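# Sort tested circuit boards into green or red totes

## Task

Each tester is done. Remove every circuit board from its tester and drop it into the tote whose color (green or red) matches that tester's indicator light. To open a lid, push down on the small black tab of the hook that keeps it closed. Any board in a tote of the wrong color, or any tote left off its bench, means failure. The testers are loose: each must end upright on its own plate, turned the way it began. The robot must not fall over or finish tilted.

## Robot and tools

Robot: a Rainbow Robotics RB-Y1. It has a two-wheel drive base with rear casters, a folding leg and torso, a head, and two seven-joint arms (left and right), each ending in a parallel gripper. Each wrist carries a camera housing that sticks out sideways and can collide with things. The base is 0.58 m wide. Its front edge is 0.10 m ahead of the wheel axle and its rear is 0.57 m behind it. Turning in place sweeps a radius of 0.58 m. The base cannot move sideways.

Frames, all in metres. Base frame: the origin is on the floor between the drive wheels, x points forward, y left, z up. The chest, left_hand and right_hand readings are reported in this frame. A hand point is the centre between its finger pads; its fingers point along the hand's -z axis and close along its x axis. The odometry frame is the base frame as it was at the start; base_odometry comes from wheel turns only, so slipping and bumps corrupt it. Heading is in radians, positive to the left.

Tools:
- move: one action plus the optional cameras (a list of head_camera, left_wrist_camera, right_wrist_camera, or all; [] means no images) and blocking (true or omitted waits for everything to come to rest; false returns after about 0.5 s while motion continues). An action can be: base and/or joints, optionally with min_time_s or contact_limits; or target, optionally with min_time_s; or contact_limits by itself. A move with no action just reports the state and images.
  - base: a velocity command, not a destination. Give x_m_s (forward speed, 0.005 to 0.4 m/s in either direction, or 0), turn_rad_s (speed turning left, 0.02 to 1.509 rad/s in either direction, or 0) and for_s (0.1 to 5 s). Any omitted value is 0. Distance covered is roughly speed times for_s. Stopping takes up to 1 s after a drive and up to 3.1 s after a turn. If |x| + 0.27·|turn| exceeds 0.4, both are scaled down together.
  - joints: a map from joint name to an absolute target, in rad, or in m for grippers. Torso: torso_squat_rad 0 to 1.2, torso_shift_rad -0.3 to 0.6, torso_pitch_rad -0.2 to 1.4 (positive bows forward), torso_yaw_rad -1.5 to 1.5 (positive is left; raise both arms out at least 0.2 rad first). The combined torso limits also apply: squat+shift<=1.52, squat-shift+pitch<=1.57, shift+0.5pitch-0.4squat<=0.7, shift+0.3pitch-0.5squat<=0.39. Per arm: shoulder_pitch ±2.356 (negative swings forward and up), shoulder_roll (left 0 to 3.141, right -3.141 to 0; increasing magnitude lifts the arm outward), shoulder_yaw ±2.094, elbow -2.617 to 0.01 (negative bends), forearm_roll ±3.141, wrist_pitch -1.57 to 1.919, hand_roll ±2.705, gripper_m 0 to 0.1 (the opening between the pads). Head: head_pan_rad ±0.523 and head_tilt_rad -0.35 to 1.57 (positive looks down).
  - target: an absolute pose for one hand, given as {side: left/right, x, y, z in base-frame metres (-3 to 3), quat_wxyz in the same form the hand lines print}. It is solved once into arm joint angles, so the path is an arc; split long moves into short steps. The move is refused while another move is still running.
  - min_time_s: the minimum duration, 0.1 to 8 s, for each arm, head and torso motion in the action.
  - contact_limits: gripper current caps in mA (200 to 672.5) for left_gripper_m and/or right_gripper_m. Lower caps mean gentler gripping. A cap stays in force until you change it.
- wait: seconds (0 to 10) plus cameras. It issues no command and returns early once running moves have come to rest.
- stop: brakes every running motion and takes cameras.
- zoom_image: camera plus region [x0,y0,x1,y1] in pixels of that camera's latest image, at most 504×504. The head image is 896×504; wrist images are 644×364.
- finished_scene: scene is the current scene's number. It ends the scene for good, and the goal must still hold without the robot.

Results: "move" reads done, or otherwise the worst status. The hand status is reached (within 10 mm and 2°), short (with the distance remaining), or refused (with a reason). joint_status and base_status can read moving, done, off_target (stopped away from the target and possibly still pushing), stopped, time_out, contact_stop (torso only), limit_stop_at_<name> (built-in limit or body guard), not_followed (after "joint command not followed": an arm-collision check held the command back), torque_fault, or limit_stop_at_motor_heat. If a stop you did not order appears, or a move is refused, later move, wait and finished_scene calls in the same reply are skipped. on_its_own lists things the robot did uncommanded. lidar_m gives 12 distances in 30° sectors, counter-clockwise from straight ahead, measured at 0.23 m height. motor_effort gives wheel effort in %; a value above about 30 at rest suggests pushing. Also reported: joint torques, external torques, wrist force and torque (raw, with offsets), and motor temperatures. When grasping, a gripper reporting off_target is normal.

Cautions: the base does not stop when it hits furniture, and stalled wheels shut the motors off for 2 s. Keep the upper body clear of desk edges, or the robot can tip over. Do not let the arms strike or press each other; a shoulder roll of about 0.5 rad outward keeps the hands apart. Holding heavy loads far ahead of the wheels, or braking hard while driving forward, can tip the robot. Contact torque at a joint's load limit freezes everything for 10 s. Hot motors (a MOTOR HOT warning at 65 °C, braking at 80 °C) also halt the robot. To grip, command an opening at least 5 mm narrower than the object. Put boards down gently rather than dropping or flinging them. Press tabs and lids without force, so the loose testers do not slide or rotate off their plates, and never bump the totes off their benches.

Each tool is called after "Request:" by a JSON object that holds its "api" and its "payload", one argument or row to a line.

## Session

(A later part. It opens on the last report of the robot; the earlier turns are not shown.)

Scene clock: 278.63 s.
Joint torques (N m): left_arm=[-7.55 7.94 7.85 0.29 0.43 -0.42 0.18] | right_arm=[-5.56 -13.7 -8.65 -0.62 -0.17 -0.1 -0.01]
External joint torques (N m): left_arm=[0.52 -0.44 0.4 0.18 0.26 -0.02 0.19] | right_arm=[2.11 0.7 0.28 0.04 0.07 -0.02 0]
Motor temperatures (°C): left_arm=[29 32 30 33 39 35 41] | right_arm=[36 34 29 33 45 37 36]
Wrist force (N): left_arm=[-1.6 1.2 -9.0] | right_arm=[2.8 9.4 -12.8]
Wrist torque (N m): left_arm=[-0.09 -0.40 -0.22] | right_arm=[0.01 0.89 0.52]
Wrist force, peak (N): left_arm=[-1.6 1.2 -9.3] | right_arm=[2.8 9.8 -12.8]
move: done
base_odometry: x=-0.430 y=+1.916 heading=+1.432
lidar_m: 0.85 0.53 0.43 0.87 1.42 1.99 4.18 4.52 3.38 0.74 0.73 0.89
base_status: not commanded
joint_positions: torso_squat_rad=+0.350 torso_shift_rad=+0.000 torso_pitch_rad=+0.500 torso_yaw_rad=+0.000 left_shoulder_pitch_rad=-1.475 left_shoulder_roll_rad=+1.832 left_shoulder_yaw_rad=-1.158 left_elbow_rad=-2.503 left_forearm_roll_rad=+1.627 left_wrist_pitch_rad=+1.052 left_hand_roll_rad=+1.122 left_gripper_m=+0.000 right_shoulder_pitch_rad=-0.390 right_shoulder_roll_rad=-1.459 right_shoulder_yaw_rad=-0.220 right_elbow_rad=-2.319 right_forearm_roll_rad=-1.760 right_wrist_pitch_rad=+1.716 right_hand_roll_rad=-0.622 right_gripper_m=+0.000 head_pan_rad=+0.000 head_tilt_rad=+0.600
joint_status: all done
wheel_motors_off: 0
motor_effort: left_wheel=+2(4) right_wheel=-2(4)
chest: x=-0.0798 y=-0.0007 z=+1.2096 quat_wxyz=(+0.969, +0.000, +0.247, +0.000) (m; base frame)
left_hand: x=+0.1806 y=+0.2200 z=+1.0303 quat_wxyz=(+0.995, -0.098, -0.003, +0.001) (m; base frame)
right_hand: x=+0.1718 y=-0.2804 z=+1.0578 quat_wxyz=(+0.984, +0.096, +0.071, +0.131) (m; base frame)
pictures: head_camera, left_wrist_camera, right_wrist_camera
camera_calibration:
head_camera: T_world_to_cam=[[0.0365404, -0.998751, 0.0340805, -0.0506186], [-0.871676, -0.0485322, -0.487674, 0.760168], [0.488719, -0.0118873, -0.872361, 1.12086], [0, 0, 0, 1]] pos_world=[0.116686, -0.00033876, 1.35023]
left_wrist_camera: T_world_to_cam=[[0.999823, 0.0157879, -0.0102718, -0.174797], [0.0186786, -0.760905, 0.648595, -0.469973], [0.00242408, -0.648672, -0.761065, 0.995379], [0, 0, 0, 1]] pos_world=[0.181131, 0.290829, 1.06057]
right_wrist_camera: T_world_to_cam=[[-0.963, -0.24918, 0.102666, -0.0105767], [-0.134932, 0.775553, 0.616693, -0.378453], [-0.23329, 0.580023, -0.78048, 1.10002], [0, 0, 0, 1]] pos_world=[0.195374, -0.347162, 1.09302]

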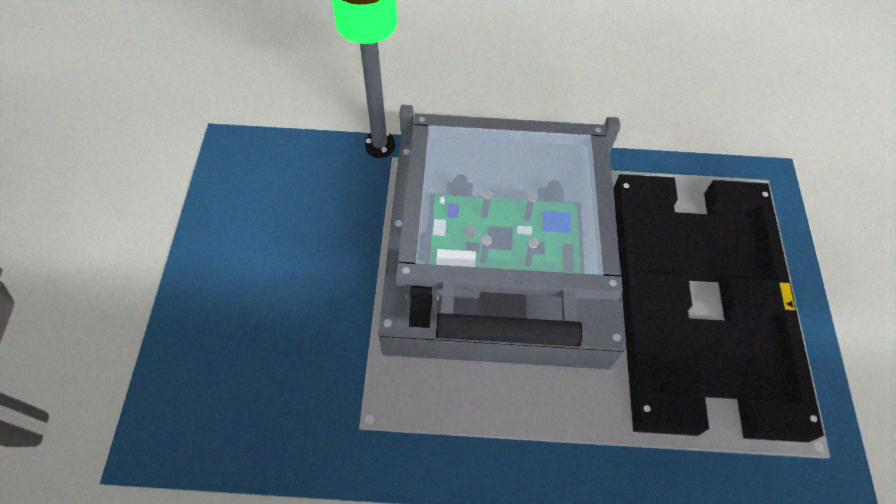

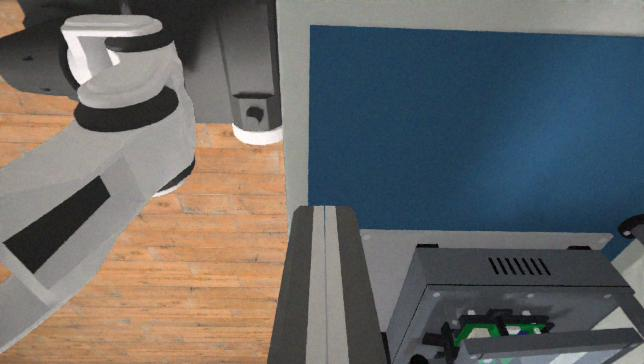

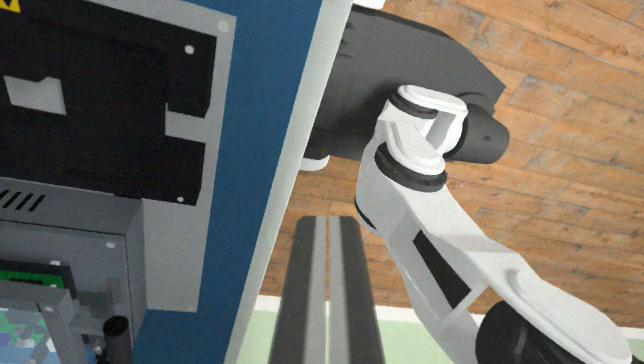

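Request:
{"api": "move", "payload": {
  "target": {"side": "right", "x": 0.17, "y": -0.2, "z": 1.08, "quat_wxyz": [0.814, 0.171, -0.47, 0.296]},
  "cameras": []
}}

Request:
{"api": "move", "payload": {
  "target": {"side": "right", "x": 0.19, "y": -0.16, "z": 1.0, "quat_wxyz": [0.814, 0.171, -0.47, 0.296]}
}}

Scene clock: 285.47 s.
Joint torques (N m): left_arm=[-7.66 8 7.57 0.3 0.36 -0.39 0.31] | right_arm=[2.1 -5.15 -4.37 -6.33 -1.39 -1.17 -0.38]
External joint torques (N m): left_arm=[0.41 -0.38 0.11 0.19 0.19 0.01 0.31] | right_arm=[-0.94 0.42 -0.39 0.49 -0.08 0.07 -0.43]
Motor temperatures (°C): left_arm=[29 32 30 33 38 35 41] | right_arm=[35 34 29 33 45 37 36]
Wrist force (N): left_arm=[-1.5 1.3 -9.0] | right_arm=[-3.9 10.1 -9.3]
Wrist torque (N m): left_arm=[-0.10 -0.39 -0.22] | right_arm=[-0.06 0.48 0.45]
Wrist force, peak (N): left_arm=[-1.8 1.2 -9.3] | right_arm=[2.9 9.8 -12.8]
move: short
base_odometry: x=-0.430 y=+1.916 heading=+1.432
lidar_m: 0.84 0.53 0.43 0.87 1.42 1.99 4.18 4.51 3.38 0.74 0.73 0.87
base_status: not commanded
joint_positions: torso_squat_rad=+0.350 torso_shift_rad=+0.000 torso_pitch_rad=+0.500 torso_yaw_rad=+0.000 left_shoulder_pitch_rad=-1.475 left_shoulder_roll_rad=+1.832 left_shoulder_yaw_rad=-1.158 left_elbow_rad=-2.503 left_forearm_roll_rad=+1.627 left_wrist_pitch_rad=+1.052 left_hand_roll_rad=+1.122 left_gripper_m=+0.000 right_shoulder_pitch_rad=+0.206 right_shoulder_roll_rad=-0.262 right_shoulder_yaw_rad=-0.714 right_elbow_rad=-2.617 right_forearm_roll_rad=-1.697 right_wrist_pitch_rad=+1.328 right_hand_roll_rad=+0.809 right_gripper_m=+0.000 head_pan_rad=+0.000 head_tilt_rad=+0.600
joint_status: all done
wheel_motors_off: 0
motor_effort: left_wheel=+2(3) right_wheel=-1(4)
chest: x=-0.0797 y=-0.0007 z=+1.2096 quat_wxyz=(+0.969, +0.000, +0.247, +0.000) (m; base frame)
left_hand: x=+0.1806 y=+0.2200 z=+1.0303 quat_wxyz=(+0.995, -0.098, -0.003, +0.001) (m; base frame)
right_hand: x=+0.1703 y=-0.2005 z=+1.0795 quat_wxyz=(+0.765, +0.259, -0.492, +0.325) (m; base frame)
right_hand_status: short (checked arc, as near as the solve gets, planned for 1.5 s): 1 mm and 12.3 deg off. The place is met; only the turn is off.
pictures: none
No camera images: "cameras" was empty.

Scene clock: 286.57 s.
Joint torques (N m): left_arm=[-7.6 7.79 7.7 0.33 0.33 -0.36 0.32] | right_arm=[3.11 -0.78 -1.19 -8.72 -1.61 -1.25 0.21]
External joint torques (N m): left_arm=[0.48 -0.58 0.24 0.22 0.16 0.04 0.32] | right_arm=[0.73 0.84 0.14 0.92 -0.42 -0.13 0.16]
Motor temperatures (°C): left_arm=[29 32 30 33 38 35 41] | right_arm=[35 34 29 33 45 37 36]
Wrist force (N): left_arm=[-1.6 1.1 -9.2] | right_arm=[-3.3 10.5 -9.7]
Wrist torque (N m): left_arm=[-0.09 -0.39 -0.22] | right_arm=[-0.06 0.52 0.46]
Wrist force, peak (N): left_arm=[-1.6 1.3 -9.3] | right_arm=[-3.5 11.2 -10.5]
move: done
base_odometry: x=-0.430 y=+1.916 heading=+1.432
lidar_m: 0.85 0.53 0.43 0.88 1.42 1.98 4.17 4.51 3.37 0.74 0.73 0.88
base_status: not commanded
joint_positions: torso_squat_rad=+0.350 torso_shift_rad=+0.000 torso_pitch_rad=+0.500 torso_yaw_rad=+0.000 left_shoulder_pitch_rad=-1.475 left_shoulder_roll_rad=+1.832 left_shoulder_yaw_rad=-1.158 left_elbow_rad=-2.503 left_forearm_roll_rad=+1.627 left_wrist_pitch_rad=+1.052 left_hand_roll_rad=+1.122 left_gripper_m=+0.000 right_shoulder_pitch_rad=+0.256 right_shoulder_roll_rad=+0.000 right_shoulder_yaw_rad=-0.310 right_elbow_rad=-2.617 right_forearm_roll_rad=-1.107 right_wrist_pitch_rad=+1.227 right_hand_roll_rad=+0.927 right_gripper_m=+0.000 head_pan_rad=+0.000 head_tilt_rad=+0.600
joint_status: all done
wheel_motors_off: 0
motor_effort: left_wheel=+3(4) right_wheel=-1(4)
chest: x=-0.0797 y=-0.0007 z=+1.2096 quat_wxyz=(+0.969, +0.000, +0.247, +0.000) (m; base frame)
left_hand: x=+0.1806 y=+0.2200 z=+1.0303 quat_wxyz=(+0.995, -0.097, -0.003, +0.001) (m; base frame)
right_hand: x=+0.1903 y=-0.1602 z=+0.9996 quat_wxyz=(+0.809, +0.178, -0.475, +0.297) (m; base frame)
right_hand_status: reached (checked arc, as near as the solve gets, planned for 0.7 s): 1 mm and 1.1 deg off.
pictures: head_camera, left_wrist_camera, right_wrist_camera
camera_calibration:
head_camera: T_world_to_cam=[[0.036564, -0.998751, 0.0340422, -0.050582], [-0.871706, -0.0485333, -0.48762, 0.760128], [0.488663, -0.0118454, -0.872392, 1.12086], [0, 0, 0, 1]] pos_world=[0.116732, -0.000350199, 1.35021]
left_wrist_camera: T_world_to_cam=[[0.999822, 0.0158091, -0.010335, -0.174757], [0.0187359, -0.760927, 0.648566, -0.469937], [0.00238906, -0.648644, -0.761088, 0.995391], [0, 0, 0, 1]] pos_world=[0.181153, 0.290829, 1.06056]
right_wrist_camera: T_world_to_cam=[[-0.374402, -0.287224, -0.881661, 0.908993], [-0.872679, 0.430562, 0.230321, 0.0380176], [0.313455, 0.85564, -0.411858, 0.560809], [0, 0, 0, 1]] pos_world=[0.197717, -0.235135, 1.02364]

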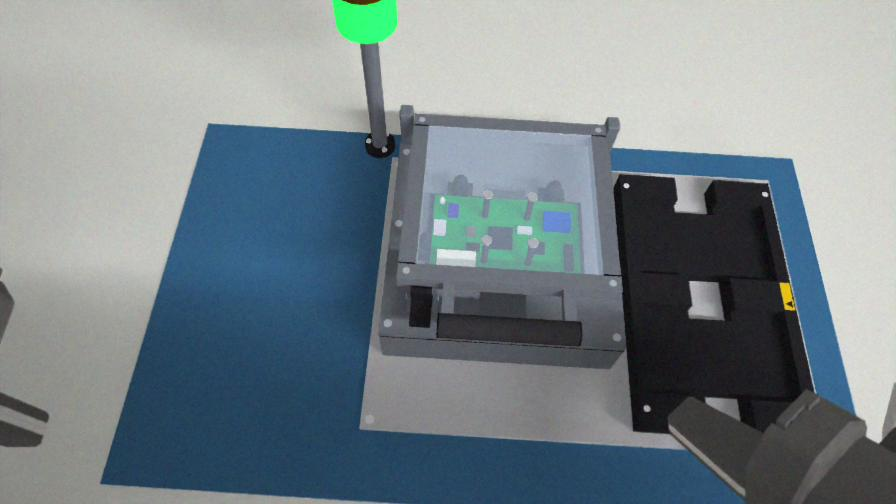

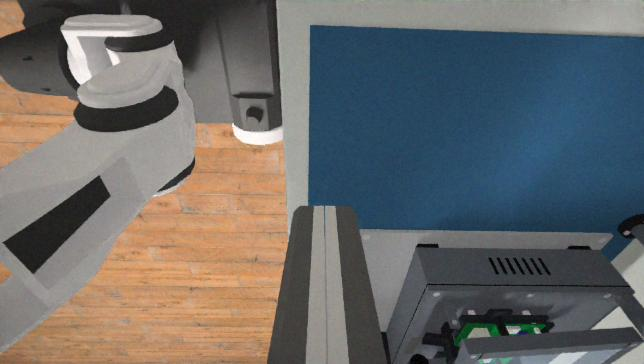

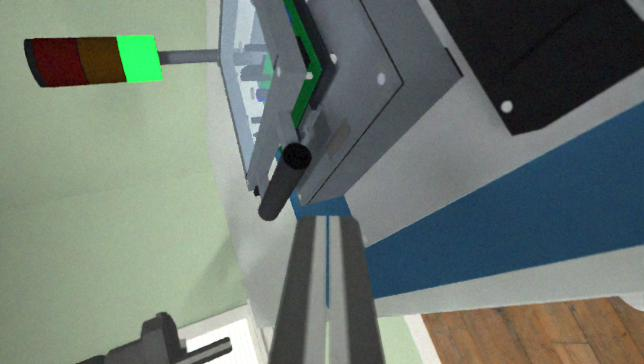

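Request:
{"api": "move", "payload": {
  "target": {"side": "right", "x": 0.208, "y": -0.10, "z": 0.962, "quat_wxyz": [0.814, 0.171, -0.47, 0.296]},
  "cameras": ["head_camera"]
}}

Request:
{"api": "move", "payload": {
  "target": {"side": "right", "x": 0.25, "y": -0.065, "z": 0.955, "quat_wxyz": [0.814, 0.171, -0.47, 0.296]},
  "cameras": ["head_camera", "right_wrist_camera"]
}}

Request:
{"api": "zoom_image", "payload": {
  "camera": "head_camera",
  "region": [350, 200, 650, 500]
}}

Scene clock: 300.13 s.
Joint torques (N m): left_arm=[-7.54 8.01 7.76 0.28 0.38 -0.43 0.28] | right_arm=[0.53 1.62 0.37 -8.77 -1.35 -1.12 -0.13]
External joint torques (N m): left_arm=[0.54 -0.37 0.3 0.17 0.21 -0.03 0.28] | right_arm=[-0.7 1.36 0.04 1.67 -0.39 0.07 -0.18]
Motor temperatures (°C): left_arm=[29 32 30 33 38 35 41] | right_arm=[35 34 29 33 45 37 36]
Wrist force (N): left_arm=[-1.6 1.3 -8.8] | right_arm=[-3.5 10.6 -9.9]
Wrist torque (N m): left_arm=[-0.11 -0.39 -0.22] | right_arm=[-0.06 0.51 0.48]
Wrist force, peak (N): left_arm=[-1.5 1.2 -9.4] | right_arm=[-3.4 11.5 -10.5]
move: done
base_odometry: x=-0.430 y=+1.916 heading=+1.432
lidar_m: 0.84 0.53 0.43 0.88 1.42 1.98 4.18 4.51 3.38 0.74 0.73 0.88
base_status: not commanded
joint_positions: torso_squat_rad=+0.350 torso_shift_rad=+0.000 torso_pitch_rad=+0.500 torso_yaw_rad=+0.000 left_shoulder_pitch_rad=-1.475 left_shoulder_roll_rad=+1.832 left_shoulder_yaw_rad=-1.158 left_elbow_rad=-2.503 left_forearm_roll_rad=+1.627 left_wrist_pitch_rad=+1.052 left_hand_roll_rad=+1.122 left_gripper_m=+0.000 right_shoulder_pitch_rad=+0.242 right_shoulder_roll_rad=+0.000 right_shoulder_yaw_rad=+0.039 right_elbow_rad=-2.513 right_forearm_roll_rad=-0.769 right_wrist_pitch_rad=+1.020 right_hand_roll_rad=+0.873 right_gripper_m=+0.000 head_pan_rad=+0.000 head_tilt_rad=+0.600
joint_status: all done
wheel_motors_off: 0
motor_effort: left_wheel=+3(4) right_wheel=-3(4)
chest: x=-0.0797 y=-0.0007 z=+1.2096 quat_wxyz=(+0.969, +0.000, +0.247, +0.000) (m; base frame)
left_hand: x=+0.1806 y=+0.2200 z=+1.0303 quat_wxyz=(+0.995, -0.097, -0.003, +0.001) (m; base frame)
right_hand: x=+0.2079 y=-0.1001 z=+0.9621 quat_wxyz=(+0.813, +0.171, -0.470, +0.296) (m; base frame)
right_hand_status: reached (checked arc, planned for 0.7 s): 0 mm and 0.1 deg off.
pictures: head_camera
camera_calibration:
head_camera: T_world_to_cam=[[0.0365885, -0.998751, 0.0340354, -0.0505658], [-0.871714, -0.0485511, -0.487603, 0.760111], [0.488646, -0.0118285, -0.872402, 1.12087], [0, 0, 0, 1]] pos_world=[0.116741, -0.000340171, 1.3502]

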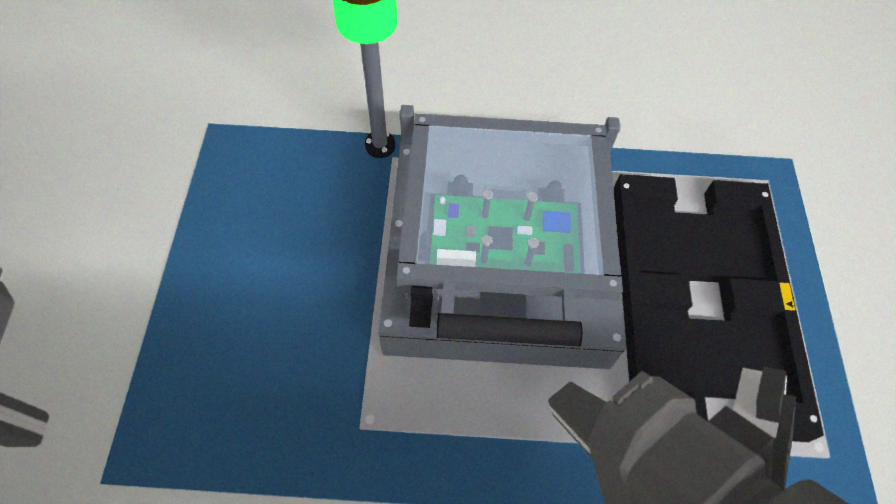

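Scene clock: 301.00 s.
Joint torques (N m): left_arm=[-7.46 7.78 7.57 0.25 0.32 -0.37 0.17] | right_arm=[-1.75 2.68 1.06 -9.32 -1.14 -1.76 0.11]
External joint torques (N m): left_arm=[0.61 -0.6 0.12 0.14 0.14 0.03 0.17] | right_arm=[0.11 1.16 0.14 1.18 -0.37 -0.37 0.06]
Motor temperatures (°C): left_arm=[29 32 30 33 38 35 41] | right_arm=[35 34 29 33 45 37 36]
Wrist force (N): left_arm=[-1.7 1.1 -9.2] | right_arm=[-3.7 10.8 -9.9]
Wrist torque (N m): left_arm=[-0.09 -0.41 -0.22] | right_arm=[-0.08 0.50 0.45]
Wrist force, peak (N): left_arm=[-1.5 1.4 -9.3] | right_arm=[-11.7 14.8 -7.5]
move: done
base_odometry: x=-0.430 y=+1.916 heading=+1.432
lidar_m: 0.84 0.52 0.43 0.87 1.42 1.99 4.18 4.52 3.38 0.73 0.73 0.88
base_status: not commanded
joint_positions: torso_squat_rad=+0.350 torso_shift_rad=+0.000 torso_pitch_rad=+0.500 torso_yaw_rad=+0.000 left_shoulder_pitch_rad=-1.475 left_shoulder_roll_rad=+1.832 left_shoulder_yaw_rad=-1.158 left_elbow_rad=-2.503 left_forearm_roll_rad=+1.627 left_wrist_pitch_rad=+1.052 left_hand_roll_rad=+1.122 left_gripper_m=+0.000 right_shoulder_pitch_rad=+0.043 right_shoulder_roll_rad=+0.000 right_shoulder_yaw_rad=+0.133 right_elbow_rad=-2.398 right_forearm_roll_rad=-0.571 right_wrist_pitch_rad=+1.004 right_hand_roll_rad=+0.716 right_gripper_m=+0.000 head_pan_rad=+0.000 head_tilt_rad=+0.600
joint_status: all done
wheel_motors_off: 0
motor_effort: left_wheel=+4(4) right_wheel=-2(4)
chest: x=-0.0797 y=-0.0007 z=+1.2096 quat_wxyz=(+0.969, +0.000, +0.247, +0.000) (m; base frame)
left_hand: x=+0.1806 y=+0.2200 z=+1.0302 quat_wxyz=(+0.995, -0.097, -0.003, +0.001) (m; base frame)
right_hand: x=+0.2494 y=-0.0653 z=+0.9557 quat_wxyz=(+0.813, +0.171, -0.471, +0.296) (m; base frame)
right_hand_status: reached (checked arc, planned for 0.5 s): 1 mm and 0.1 deg off.
pictures: head_camera, right_wrist_camera
camera_calibration:
head_camera: T_world_to_cam=[[0.0365955, -0.998751, 0.0340174, -0.050548], [-0.871736, -0.048548, -0.487565, 0.760072], [0.488608, -0.0118115, -0.872424, 1.12088], [0, 0, 0, 1]] pos_world=[0.116761, -0.0003456, 1.35019]
right_wrist_camera: T_world_to_cam=[[-0.382554, -0.295724, -0.875328, 0.915067], [-0.867137, 0.441961, 0.229661, 0.05889], [0.318945, 0.846887, -0.425507, 0.454107], [0, 0, 0, 1]] pos_world=[0.256294, -0.139998, 0.980685]

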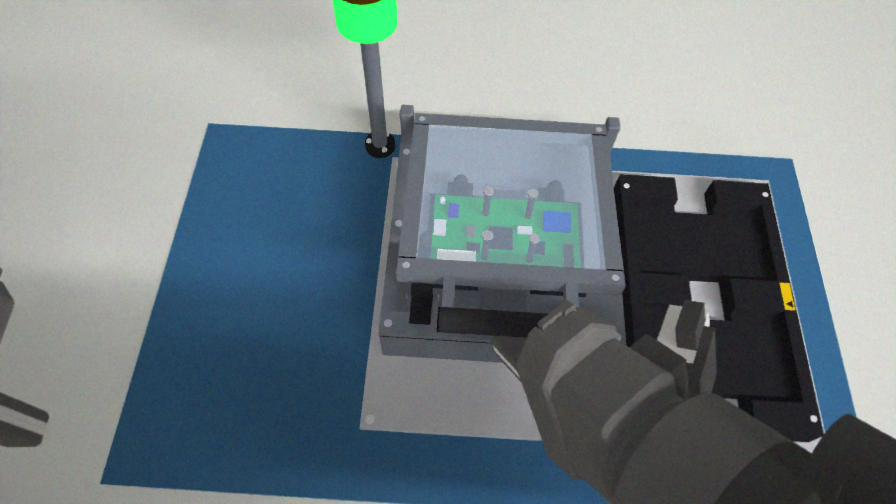

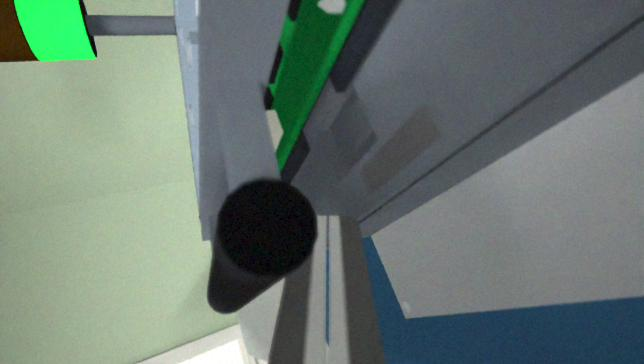

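Scaled by 1.680 from the camera's 896x504 image, which has a finer 1280x720 frame.

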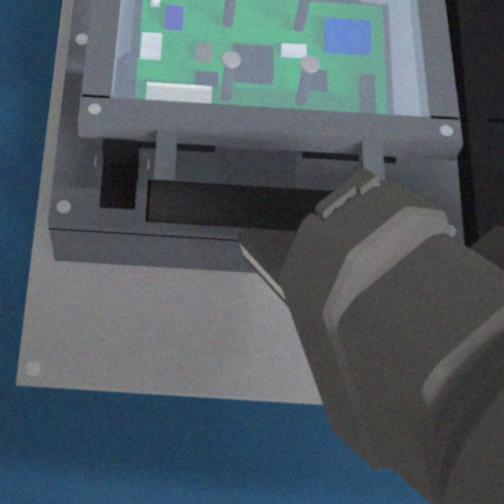

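Request:
{"api": "move", "payload": {
  "target": {"side": "right", "x": 0.265, "y": -0.065, "z": 1.008, "quat_wxyz": [0.814, 0.171, -0.47, 0.296]},
  "cameras": []
}}

Request:
{"api": "move", "payload": {
  "target": {"side": "right", "x": 0.304, "y": -0.065, "z": 1.063, "quat_wxyz": [0.814, 0.171, -0.47, 0.296]},
  "cameras": ["head_camera", "right_wrist_camera"]
}}

Scene clock: 309.73 s.
Joint torques (N m): left_arm=[-7.64 7.68 7.62 0.25 0.43 -0.35 0.17] | right_arm=[-4.21 2.81 -0.72 -9.65 -0.73 -2.52 0.32]
External joint torques (N m): left_arm=[0.43 -0.69 0.16 0.14 0.26 0.05 0.18] | right_arm=[-0.59 1.3 -1.44 0.25 -0.05 -0.95 0.27]
Motor temperatures (°C): left_arm=[29 32 30 33 38 35 41] | right_arm=[35 34 29 34 45 37 36]
Wrist force (N): left_arm=[-1.5 1.0 -8.8] | right_arm=[-5.9 12.3 -9.9]
Wrist torque (N m): left_arm=[-0.06 -0.38 -0.21] | right_arm=[-0.10 0.50 0.46]
Wrist force, peak (N): left_arm=[-1.6 1.2 -9.5] | right_arm=[-10.7 15.6 -8.8]
move: done
base_odometry: x=-0.430 y=+1.916 heading=+1.432
lidar_m: 0.85 0.52 0.42 0.88 1.43 1.99 4.18 4.51 3.38 0.74 0.74 0.88
base_status: not commanded
joint_positions: torso_squat_rad=+0.350 torso_shift_rad=+0.000 torso_pitch_rad=+0.500 torso_yaw_rad=+0.000 left_shoulder_pitch_rad=-1.475 left_shoulder_roll_rad=+1.832 left_shoulder_yaw_rad=-1.158 left_elbow_rad=-2.503 left_forearm_roll_rad=+1.627 left_wrist_pitch_rad=+1.052 left_hand_roll_rad=+1.122 left_gripper_m=+0.000 right_shoulder_pitch_rad=-0.101 right_shoulder_roll_rad=+0.000 right_shoulder_yaw_rad=+0.098 right_elbow_rad=-2.528 right_forearm_roll_rad=-0.491 right_wrist_pitch_rad=+1.220 right_hand_roll_rad=+0.543 right_gripper_m=+0.000 head_pan_rad=+0.000 head_tilt_rad=+0.600
joint_status: all done
wheel_motors_off: 0
motor_effort: left_wheel=+2(4) right_wheel=-3(3)
chest: x=-0.0797 y=-0.0007 z=+1.2096 quat_wxyz=(+0.969, +0.000, +0.247, +0.000) (m; base frame)
left_hand: x=+0.1806 y=+0.2200 z=+1.0302 quat_wxyz=(+0.995, -0.097, -0.003, +0.001) (m; base frame)
right_hand: x=+0.2647 y=-0.0654 z=+1.0079 quat_wxyz=(+0.813, +0.171, -0.472, +0.295) (m; base frame)
right_hand_status: reached (checked arc, planned for 0.4 s): 0 mm and 0.2 deg off.
pictures: none
No camera images: "cameras" was empty.

Scene clock: 310.73 s.
Joint torques (N m): left_arm=[-7.51 7.78 7.73 0.32 0.27 -0.35 0.21] | right_arm=[-7.24 -0.23 -0.96 -7.99 -0.45 -2.1 0.27]
External joint torques (N m): left_arm=[0.56 -0.6 0.27 0.21 0.1 0.05 0.21] | right_arm=[0.65 -0.82 -1.15 0.43 0.04 -0.38 0.22]
Motor temperatures (°C): left_arm=[29 32 30 33 38 35 41] | right_arm=[35 34 29 34 45 37 36]
Wrist force (N): left_arm=[-1.7 1.1 -8.8] | right_arm=[-4.0 10.8 -9.9]
Wrist torque (N m): left_arm=[-0.08 -0.40 -0.23] | right_arm=[-0.08 0.51 0.45]
Wrist force, peak (N): left_arm=[-1.8 1.1 -9.2] | right_arm=[-8.2 14.4 -9.3]
move: done
base_odometry: x=-0.430 y=+1.916 heading=+1.432
lidar_m: 0.85 0.53 0.43 0.88 1.42 1.99 4.17 4.51 3.38 0.74 0.73 0.88
base_status: not commanded
joint_positions: torso_squat_rad=+0.350 torso_shift_rad=+0.000 torso_pitch_rad=+0.500 torso_yaw_rad=+0.000 left_shoulder_pitch_rad=-1.475 left_shoulder_roll_rad=+1.832 left_shoulder_yaw_rad=-1.158 left_elbow_rad=-2.503 left_forearm_roll_rad=+1.627 left_wrist_pitch_rad=+1.052 left_hand_roll_rad=+1.122 left_gripper_m=+0.000 right_shoulder_pitch_rad=-0.432 right_shoulder_roll_rad=-0.029 right_shoulder_yaw_rad=-0.008 right_elbow_rad=-2.534 right_forearm_roll_rad=-0.474 right_wrist_pitch_rad=+1.488 right_hand_roll_rad=+0.361 right_gripper_m=+0.000 head_pan_rad=+0.000 head_tilt_rad=+0.600
joint_status: all done
wheel_motors_off: 0
motor_effort: left_wheel=+3(4) right_wheel=-3(4)
chest: x=-0.0797 y=-0.0007 z=+1.2096 quat_wxyz=(+0.969, +0.000, +0.247, +0.000) (m; base frame)
left_hand: x=+0.1806 y=+0.2200 z=+1.0302 quat_wxyz=(+0.995, -0.097, -0.003, +0.001) (m; base frame)
right_hand: x=+0.3040 y=-0.0649 z=+1.0631 quat_wxyz=(+0.814, +0.171, -0.470, +0.296) (m; base frame)
right_hand_status: reached (checked arc, planned for 0.7 s): 0 mm and 0.0 deg off.
pictures: head_camera, right_wrist_camera
camera_calibration:
head_camera: T_world_to_cam=[[0.036584, -0.998752, 0.0339989, -0.0505425], [-0.87175, -0.0485285, -0.487541, 0.760053], [0.488583, -0.0118023, -0.872438, 1.12088], [0, 0, 0, 1]] pos_world=[0.116781, -0.000366106, 1.35018]
right_wrist_camera: T_world_to_cam=[[-0.384662, -0.295658, -0.874426, 1.02977], [-0.866272, 0.442766, 0.231368, 0.0792802], [0.31876, 0.846489, -0.426436, 0.483043], [0, 0, 0, 1]] pos_world=[0.310815, -0.139535, 1.0881]

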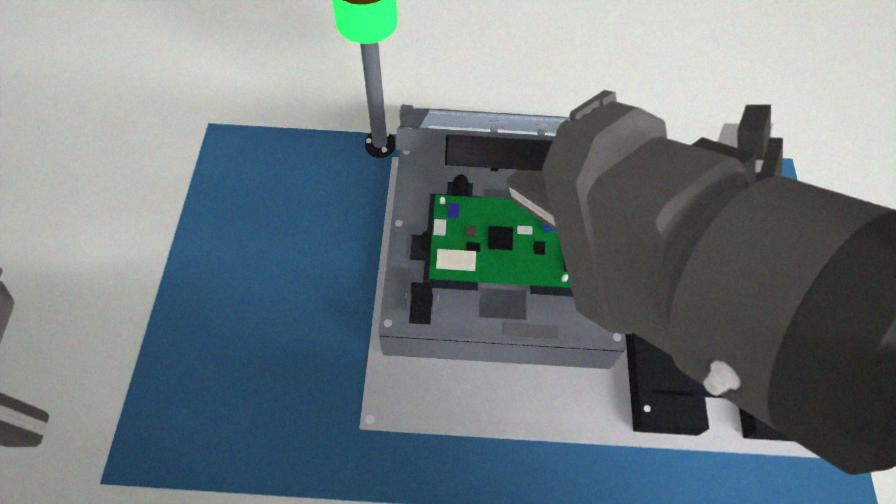

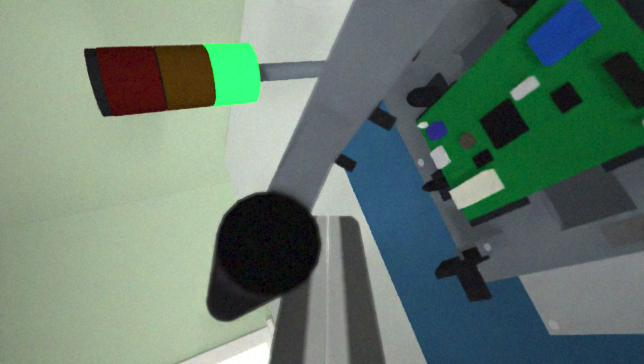

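Request:
{"api": "move", "payload": {
  "target": {"side": "right", "x": 0.36, "y": -0.065, "z": 1.10, "quat_wxyz": [0.814, 0.171, -0.47, 0.296]},
  "cameras": ["head_camera"]
}}

Request:
{"api": "move", "payload": {
  "target": {"side": "right", "x": 0.415, "y": -0.065, "z": 1.11, "quat_wxyz": [0.814, 0.171, -0.47, 0.296]},
  "cameras": ["head_camera", "right_wrist_camera"]
}}

Scene clock: 317.50 s.
Joint torques (N m): left_arm=[-7.36 8.04 7.72 0.21 0.29 -0.39 0.2] | right_arm=[-7.97 -4.77 -4.6 -2.9 2.7 -0.7 -0.16]
External joint torques (N m): left_arm=[0.72 -0.33 0.26 0.1 0.12 0.01 0.2] | right_arm=[4.57 -3.47 -4.25 4.66 3.08 1.05 -0.21]
Motor temperatures (°C): left_arm=[29 32 30 33 38 35 41] | right_arm=[35 34 29 34 45 37 36]
Wrist force (N): left_arm=[-1.5 1.2 -9.2] | right_arm=[5.6 22.2 -6.0]
Wrist torque (N m): left_arm=[-0.08 -0.37 -0.22] | right_arm=[0.21 0.28 0.54]
Wrist force, peak (N): left_arm=[-1.7 1.3 -9.4] | right_arm=[6.5 23.5 -4.9]
move: done
base_odometry: x=-0.430 y=+1.916 heading=+1.432
lidar_m: 0.85 0.54 0.43 0.88 1.42 1.99 4.17 4.51 3.39 0.74 0.72 0.88
base_status: not commanded
joint_positions: torso_squat_rad=+0.350 torso_shift_rad=+0.000 torso_pitch_rad=+0.500 torso_yaw_rad=+0.000 left_shoulder_pitch_rad=-1.475 left_shoulder_roll_rad=+1.832 left_shoulder_yaw_rad=-1.158 left_elbow_rad=-2.503 left_forearm_roll_rad=+1.627 left_wrist_pitch_rad=+1.052 left_hand_roll_rad=+1.122 left_gripper_m=+0.000 right_shoulder_pitch_rad=-0.738 right_shoulder_roll_rad=-0.084 right_shoulder_yaw_rad=-0.112 right_elbow_rad=-2.372 right_forearm_roll_rad=-0.510 right_wrist_pitch_rad=+1.596 right_hand_roll_rad=+0.282 right_gripper_m=+0.000 head_pan_rad=+0.000 head_tilt_rad=+0.600
joint_status: all done
wheel_motors_off: 0
motor_effort: left_wheel=+4(5) right_wheel=-4(4)
chest: x=-0.0799 y=-0.0006 z=+1.2097 quat_wxyz=(+0.969, +0.000, +0.247, +0.000) (m; base frame)
left_hand: x=+0.1805 y=+0.2201 z=+1.0304 quat_wxyz=(+0.995, -0.098, -0.003, +0.001) (m; base frame)
right_hand: x=+0.3596 y=-0.0639 z=+1.1011 quat_wxyz=(+0.813, +0.172, -0.471, +0.297) (m; base frame)
right_hand_status: reached (checked arc, planned for 0.6 s): 2 mm and 0.2 deg off.
pictures: head_camera
camera_calibration:
head_camera: T_world_to_cam=[[0.0366721, -0.998743, 0.0341613, -0.0506127], [-0.871546, -0.0486896, -0.48789, 0.76032], [0.488941, -0.0118811, -0.872236, 1.12083], [0, 0, 0, 1]] pos_world=[0.116491, -0.000212669, 1.35031]

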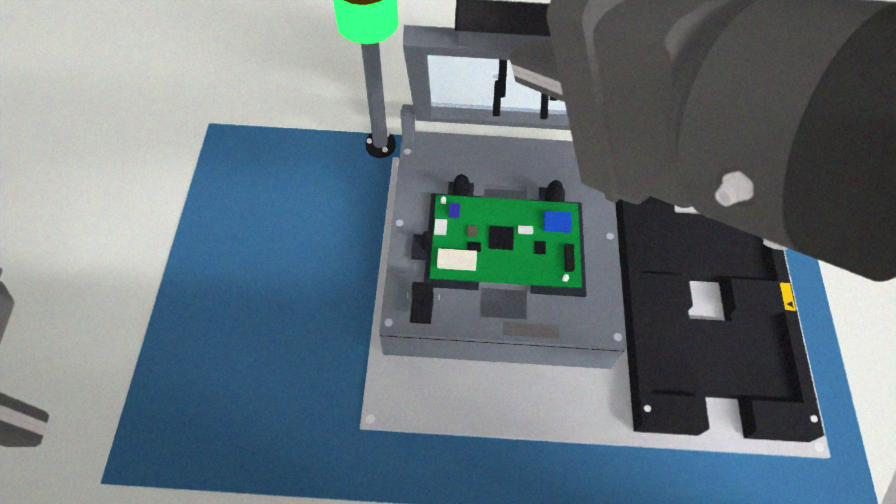

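Scene clock: 318.50 s.
Joint torques (N m): left_arm=[-7.58 7.83 7.71 0.32 0.33 -0.41 0.25] | right_arm=[-1.63 -3.35 1.02 4.46 1.46 4.59 0.09]
External joint torques (N m): left_arm=[0.5 -0.53 0.25 0.19 0.16 -0.01 0.25] | right_arm=[14.24 -0.43 1.63 12.31 1.87 6.34 0.04]
Motor temperatures (°C): left_arm=[29 32 30 33 38 35 41] | right_arm=[35 34 29 34 45 37 36]
Wrist force (N): left_arm=[-1.5 0.9 -8.9] | right_arm=[22.7 11.2 7.2]
Wrist torque (N m): left_arm=[-0.06 -0.38 -0.20] | right_arm=[-0.24 -0.21 0.68]
Wrist force, peak (N): left_arm=[-1.8 1.4 -9.2] | right_arm=[41.6 11.0 40.9]
move: done
base_odometry: x=-0.430 y=+1.916 heading=+1.432
lidar_m: 0.85 0.53 0.42 0.88 1.43 1.98 4.18 4.51 3.38 0.74 0.74 0.88
base_status: not commanded
joint_positions: torso_squat_rad=+0.350 torso_shift_rad=-0.001 torso_pitch_rad=+0.498 torso_yaw_rad=+0.000 left_shoulder_pitch_rad=-1.475 left_shoulder_roll_rad=+1.832 left_shoulder_yaw_rad=-1.158 left_elbow_rad=-2.503 left_forearm_roll_rad=+1.627 left_wrist_pitch_rad=+1.052 left_hand_roll_rad=+1.122 left_gripper_m=+0.000 right_shoulder_pitch_rad=-0.912 right_shoulder_roll_rad=-0.126 right_shoulder_yaw_rad=-0.171 right_elbow_rad=-2.151 right_forearm_roll_rad=-0.532 right_wrist_pitch_rad=+1.549 right_hand_roll_rad=+0.309 right_gripper_m=+0.000 head_pan_rad=+0.000 head_tilt_rad=+0.600
joint_status: all done
wheel_motors_off: 0
motor_effort: left_wheel=+3(6) right_wheel=+0(3)
chest: x=-0.0805 y=-0.0008 z=+1.2098 quat_wxyz=(+0.969, +0.000, +0.247, +0.000) (m; base frame)
left_hand: x=+0.1802 y=+0.2199 z=+1.0308 quat_wxyz=(+0.995, -0.097, -0.003, +0.001) (m; base frame)
right_hand: x=+0.4140 y=-0.0650 z=+1.1137 quat_wxyz=(+0.812, +0.171, -0.474, +0.296) (m; base frame)
right_hand_status: reached (checked arc, planned for 0.5 s): 4 mm and 0.5 deg off.
pictures: head_camera, right_wrist_camera
camera_calibration:
head_camera: T_world_to_cam=[[0.0364267, -0.998756, 0.0340491, -0.0506357], [-0.871015, -0.0484338, -0.488863, 0.761122], [0.489905, -0.0118496, -0.871696, 1.12064], [0, 0, 0, 1]] pos_world=[0.115788, -0.000429603, 1.35066]
right_wrist_camera: T_world_to_cam=[[-0.377355, -0.293738, -0.878249, 1.11774], [-0.867988, 0.442756, 0.224863, 0.170924], [0.322799, 0.847163, -0.422037, 0.463135], [0, 0, 0, 1]] pos_world=[0.420645, -0.139707, 1.13868]

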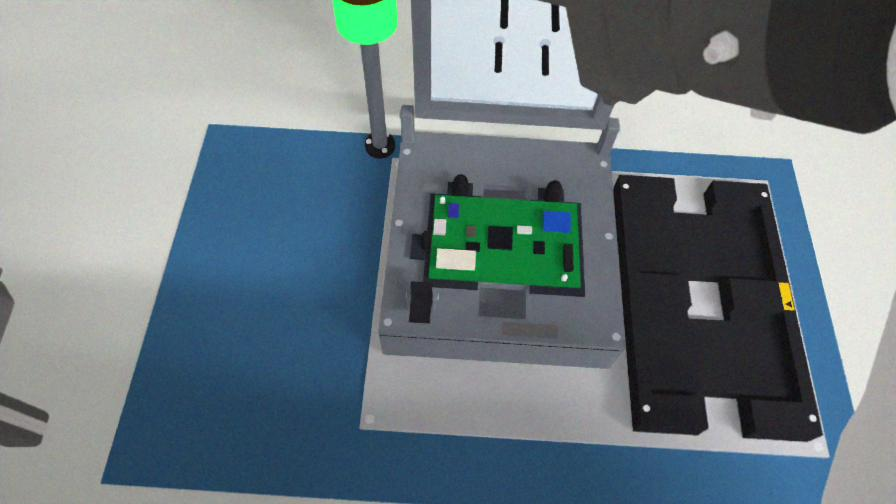

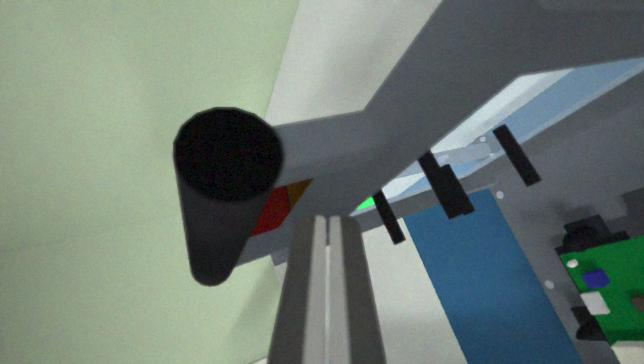

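Request:
{"api": "move", "payload": {
  "target": {"side": "right", "x": 0.36, "y": -0.10, "z": 1.11, "quat_wxyz": [0.814, 0.171, -0.47, 0.296]},
  "cameras": ["head_camera"]
}}

Request:
{"api": "move", "payload": {
  "target": {"side": "right", "x": 0.24, "y": -0.22, "z": 1.09, "quat_wxyz": [0.814, 0.171, -0.47, 0.296]},
  "cameras": ["head_camera", "right_wrist_camera"]
}}

Request:
{"api": "zoom_image", "payload": {
  "camera": "head_camera",
  "region": [370, 100, 650, 380]
}}

Scene clock: 329.43 s.
Joint torques (N m): left_arm=[-7.63 7.67 7.78 0.26 0.33 -0.36 0.18] | right_arm=[-10.64 -4.16 -1.57 -5.7 -0.36 -1.48 -0.28]
External joint torques (N m): left_arm=[0.44 -0.71 0.33 0.15 0.16 0.04 0.18] | right_arm=[1.85 -0.92 -0.85 1.45 0.06 0.26 -0.33]
Motor temperatures (°C): left_arm=[29 32 30 33 38 35 41] | right_arm=[35 34 29 33 45 37 36]
Wrist force (N): left_arm=[-1.7 1.3 -9.2] | right_arm=[-3.4 10.9 -9.9]
Wrist torque (N m): left_arm=[-0.11 -0.39 -0.21] | right_arm=[-0.13 0.55 0.46]
Wrist force, peak (N): left_arm=[-1.8 1.1 -9.3] | right_arm=[50.1 32.6 5.9]
move: done
base_odometry: x=-0.430 y=+1.916 heading=+1.432
lidar_m: 0.85 0.53 0.43 0.89 1.43 1.98 4.17 4.52 3.39 0.74 0.73 0.88
base_status: not commanded
joint_positions: torso_squat_rad=+0.350 torso_shift_rad=+0.000 torso_pitch_rad=+0.500 torso_yaw_rad=+0.000 left_shoulder_pitch_rad=-1.475 left_shoulder_roll_rad=+1.832 left_shoulder_yaw_rad=-1.158 left_elbow_rad=-2.503 left_forearm_roll_rad=+1.627 left_wrist_pitch_rad=+1.052 left_hand_roll_rad=+1.122 left_gripper_m=+0.000 right_shoulder_pitch_rad=-0.752 right_shoulder_roll_rad=-0.147 right_shoulder_yaw_rad=-0.241 right_elbow_rad=-2.383 right_forearm_roll_rad=-0.639 right_wrist_pitch_rad=+1.651 right_hand_roll_rad=+0.299 right_gripper_m=+0.000 head_pan_rad=+0.000 head_tilt_rad=+0.600
joint_status: all done
wheel_motors_off: 0
motor_effort: left_wheel=+5(8) right_wheel=-5(8)
chest: x=-0.0798 y=-0.0007 z=+1.2096 quat_wxyz=(+0.969, +0.000, +0.247, +0.000) (m; base frame)
left_hand: x=+0.1805 y=+0.2200 z=+1.0303 quat_wxyz=(+0.995, -0.097, -0.003, +0.001) (m; base frame)
right_hand: x=+0.3605 y=-0.0997 z=+1.1095 quat_wxyz=(+0.814, +0.171, -0.470, +0.296) (m; base frame)
right_hand_status: reached (checked arc, planned for 0.6 s): 1 mm and 0.1 deg off.
pictures: head_camera
camera_calibration:
head_camera: T_world_to_cam=[[0.0365948, -0.998751, 0.0340095, -0.050546], [-0.871624, -0.0485462, -0.487766, 0.760237], [0.488808, -0.0117938, -0.872312, 1.12084], [0, 0, 0, 1]] pos_world=[0.116615, -0.000357371, 1.35026]

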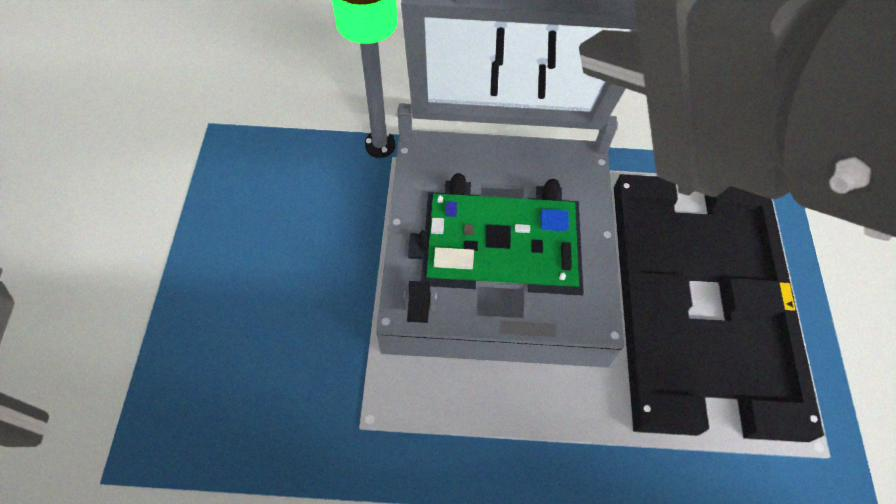

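Scene clock: 330.70 s.
Joint torques (N m): left_arm=[-7.57 7.95 7.66 0.25 0.41 -0.38 0.17] | right_arm=[-3.8 -6.83 -2.05 -5.68 -0.81 -1.58 0.07]
External joint torques (N m): left_arm=[0.5 -0.43 0.21 0.14 0.24 0.02 0.17] | right_arm=[-0.39 -0.57 -0.26 0.65 -0.01 0.01 0.02]
Motor temperatures (°C): left_arm=[29 32 30 33 38 35 41] | right_arm=[35 34 29 33 45 37 36]
Wrist force (N): left_arm=[-1.5 1.2 -9.0] | right_arm=[-3.1 10.4 -9.8]
Wrist torque (N m): left_arm=[-0.09 -0.39 -0.23] | right_arm=[-0.07 0.57 0.46]
Wrist force, peak (N): left_arm=[-1.6 1.0 -9.4] | right_arm=[-3.4 11.0 -10.7]
move: done
base_odometry: x=-0.430 y=+1.916 heading=+1.432
lidar_m: 0.85 0.53 0.43 0.88 1.41 1.98 4.18 4.51 3.38 0.74 0.72 0.87
base_status: not commanded
joint_positions: torso_squat_rad=+0.350 torso_shift_rad=+0.000 torso_pitch_rad=+0.500 torso_yaw_rad=+0.000 left_shoulder_pitch_rad=-1.475 left_shoulder_roll_rad=+1.832 left_shoulder_yaw_rad=-1.158 left_elbow_rad=-2.503 left_forearm_roll_rad=+1.627 left_wrist_pitch_rad=+1.052 left_hand_roll_rad=+1.122 left_gripper_m=+0.000 right_shoulder_pitch_rad=-0.318 right_shoulder_roll_rad=-0.173 right_shoulder_yaw_rad=-0.812 right_elbow_rad=-2.617 right_forearm_roll_rad=-1.282 right_wrist_pitch_rad=+1.729 right_hand_roll_rad=+0.517 right_gripper_m=+0.000 head_pan_rad=+0.000 head_tilt_rad=+0.600
joint_status: all done
wheel_motors_off: 0
motor_effort: left_wheel=+3(5) right_wheel=-2(5)
chest: x=-0.0797 y=-0.0007 z=+1.2096 quat_wxyz=(+0.969, +0.000, +0.247, +0.000) (m; base frame)
left_hand: x=+0.1806 y=+0.2199 z=+1.0303 quat_wxyz=(+0.995, -0.097, -0.003, +0.001) (m; base frame)
right_hand: x=+0.2407 y=-0.2201 z=+1.0895 quat_wxyz=(+0.812, +0.176, -0.470, +0.298) (m; base frame)
right_hand_status: reached (checked arc, planned for 0.9 s): 1 mm and 0.6 deg off.
pictures: head_camera, right_wrist_camera
camera_calibration:
head_camera: T_world_to_cam=[[0.0365539, -0.998753, 0.0340032, -0.0505596], [-0.871688, -0.0485059, -0.487655, 0.760153], [0.488696, -0.0118145, -0.872374, 1.12086], [0, 0, 0, 1]] pos_world=[0.116706, -0.000382297, 1.35022]
right_wrist_camera: T_world_to_cam=[[-0.382969, -0.294154, -0.875676, 0.983947], [-0.869932, 0.433709, 0.234767, 0.0822735], [0.310731, 0.851687, -0.421991, 0.644126], [0, 0, 0, 1]] pos_world=[0.248244, -0.294844, 1.11412]

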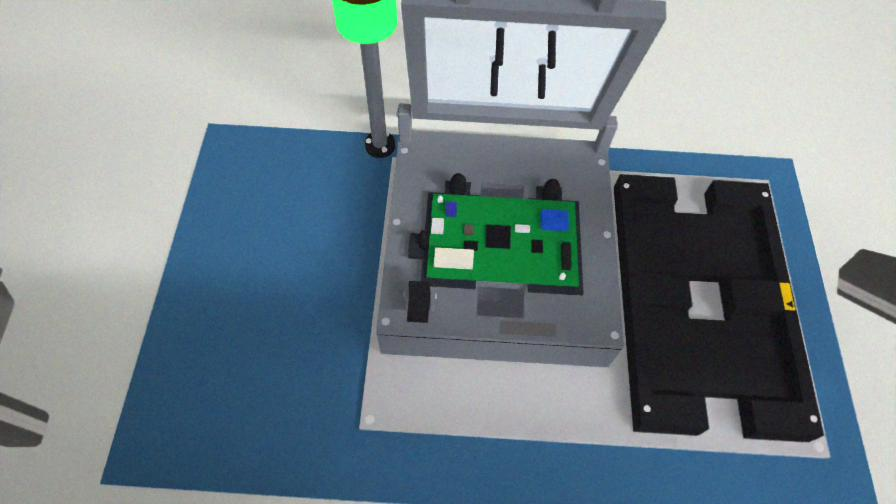

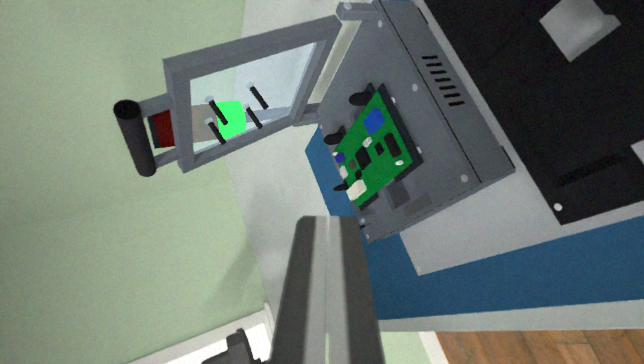

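Scaled by 1.800 from the camera's 896x504 image, which has a finer 1280x720 frame.

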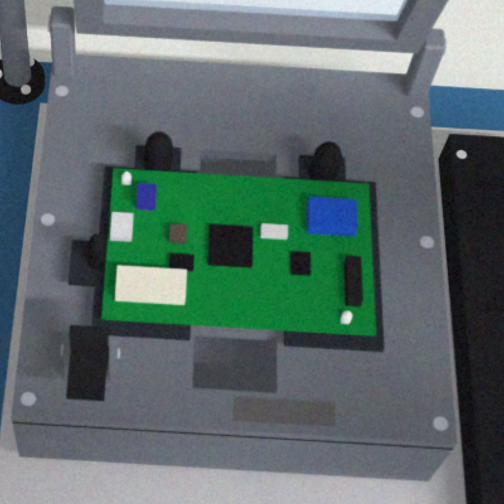

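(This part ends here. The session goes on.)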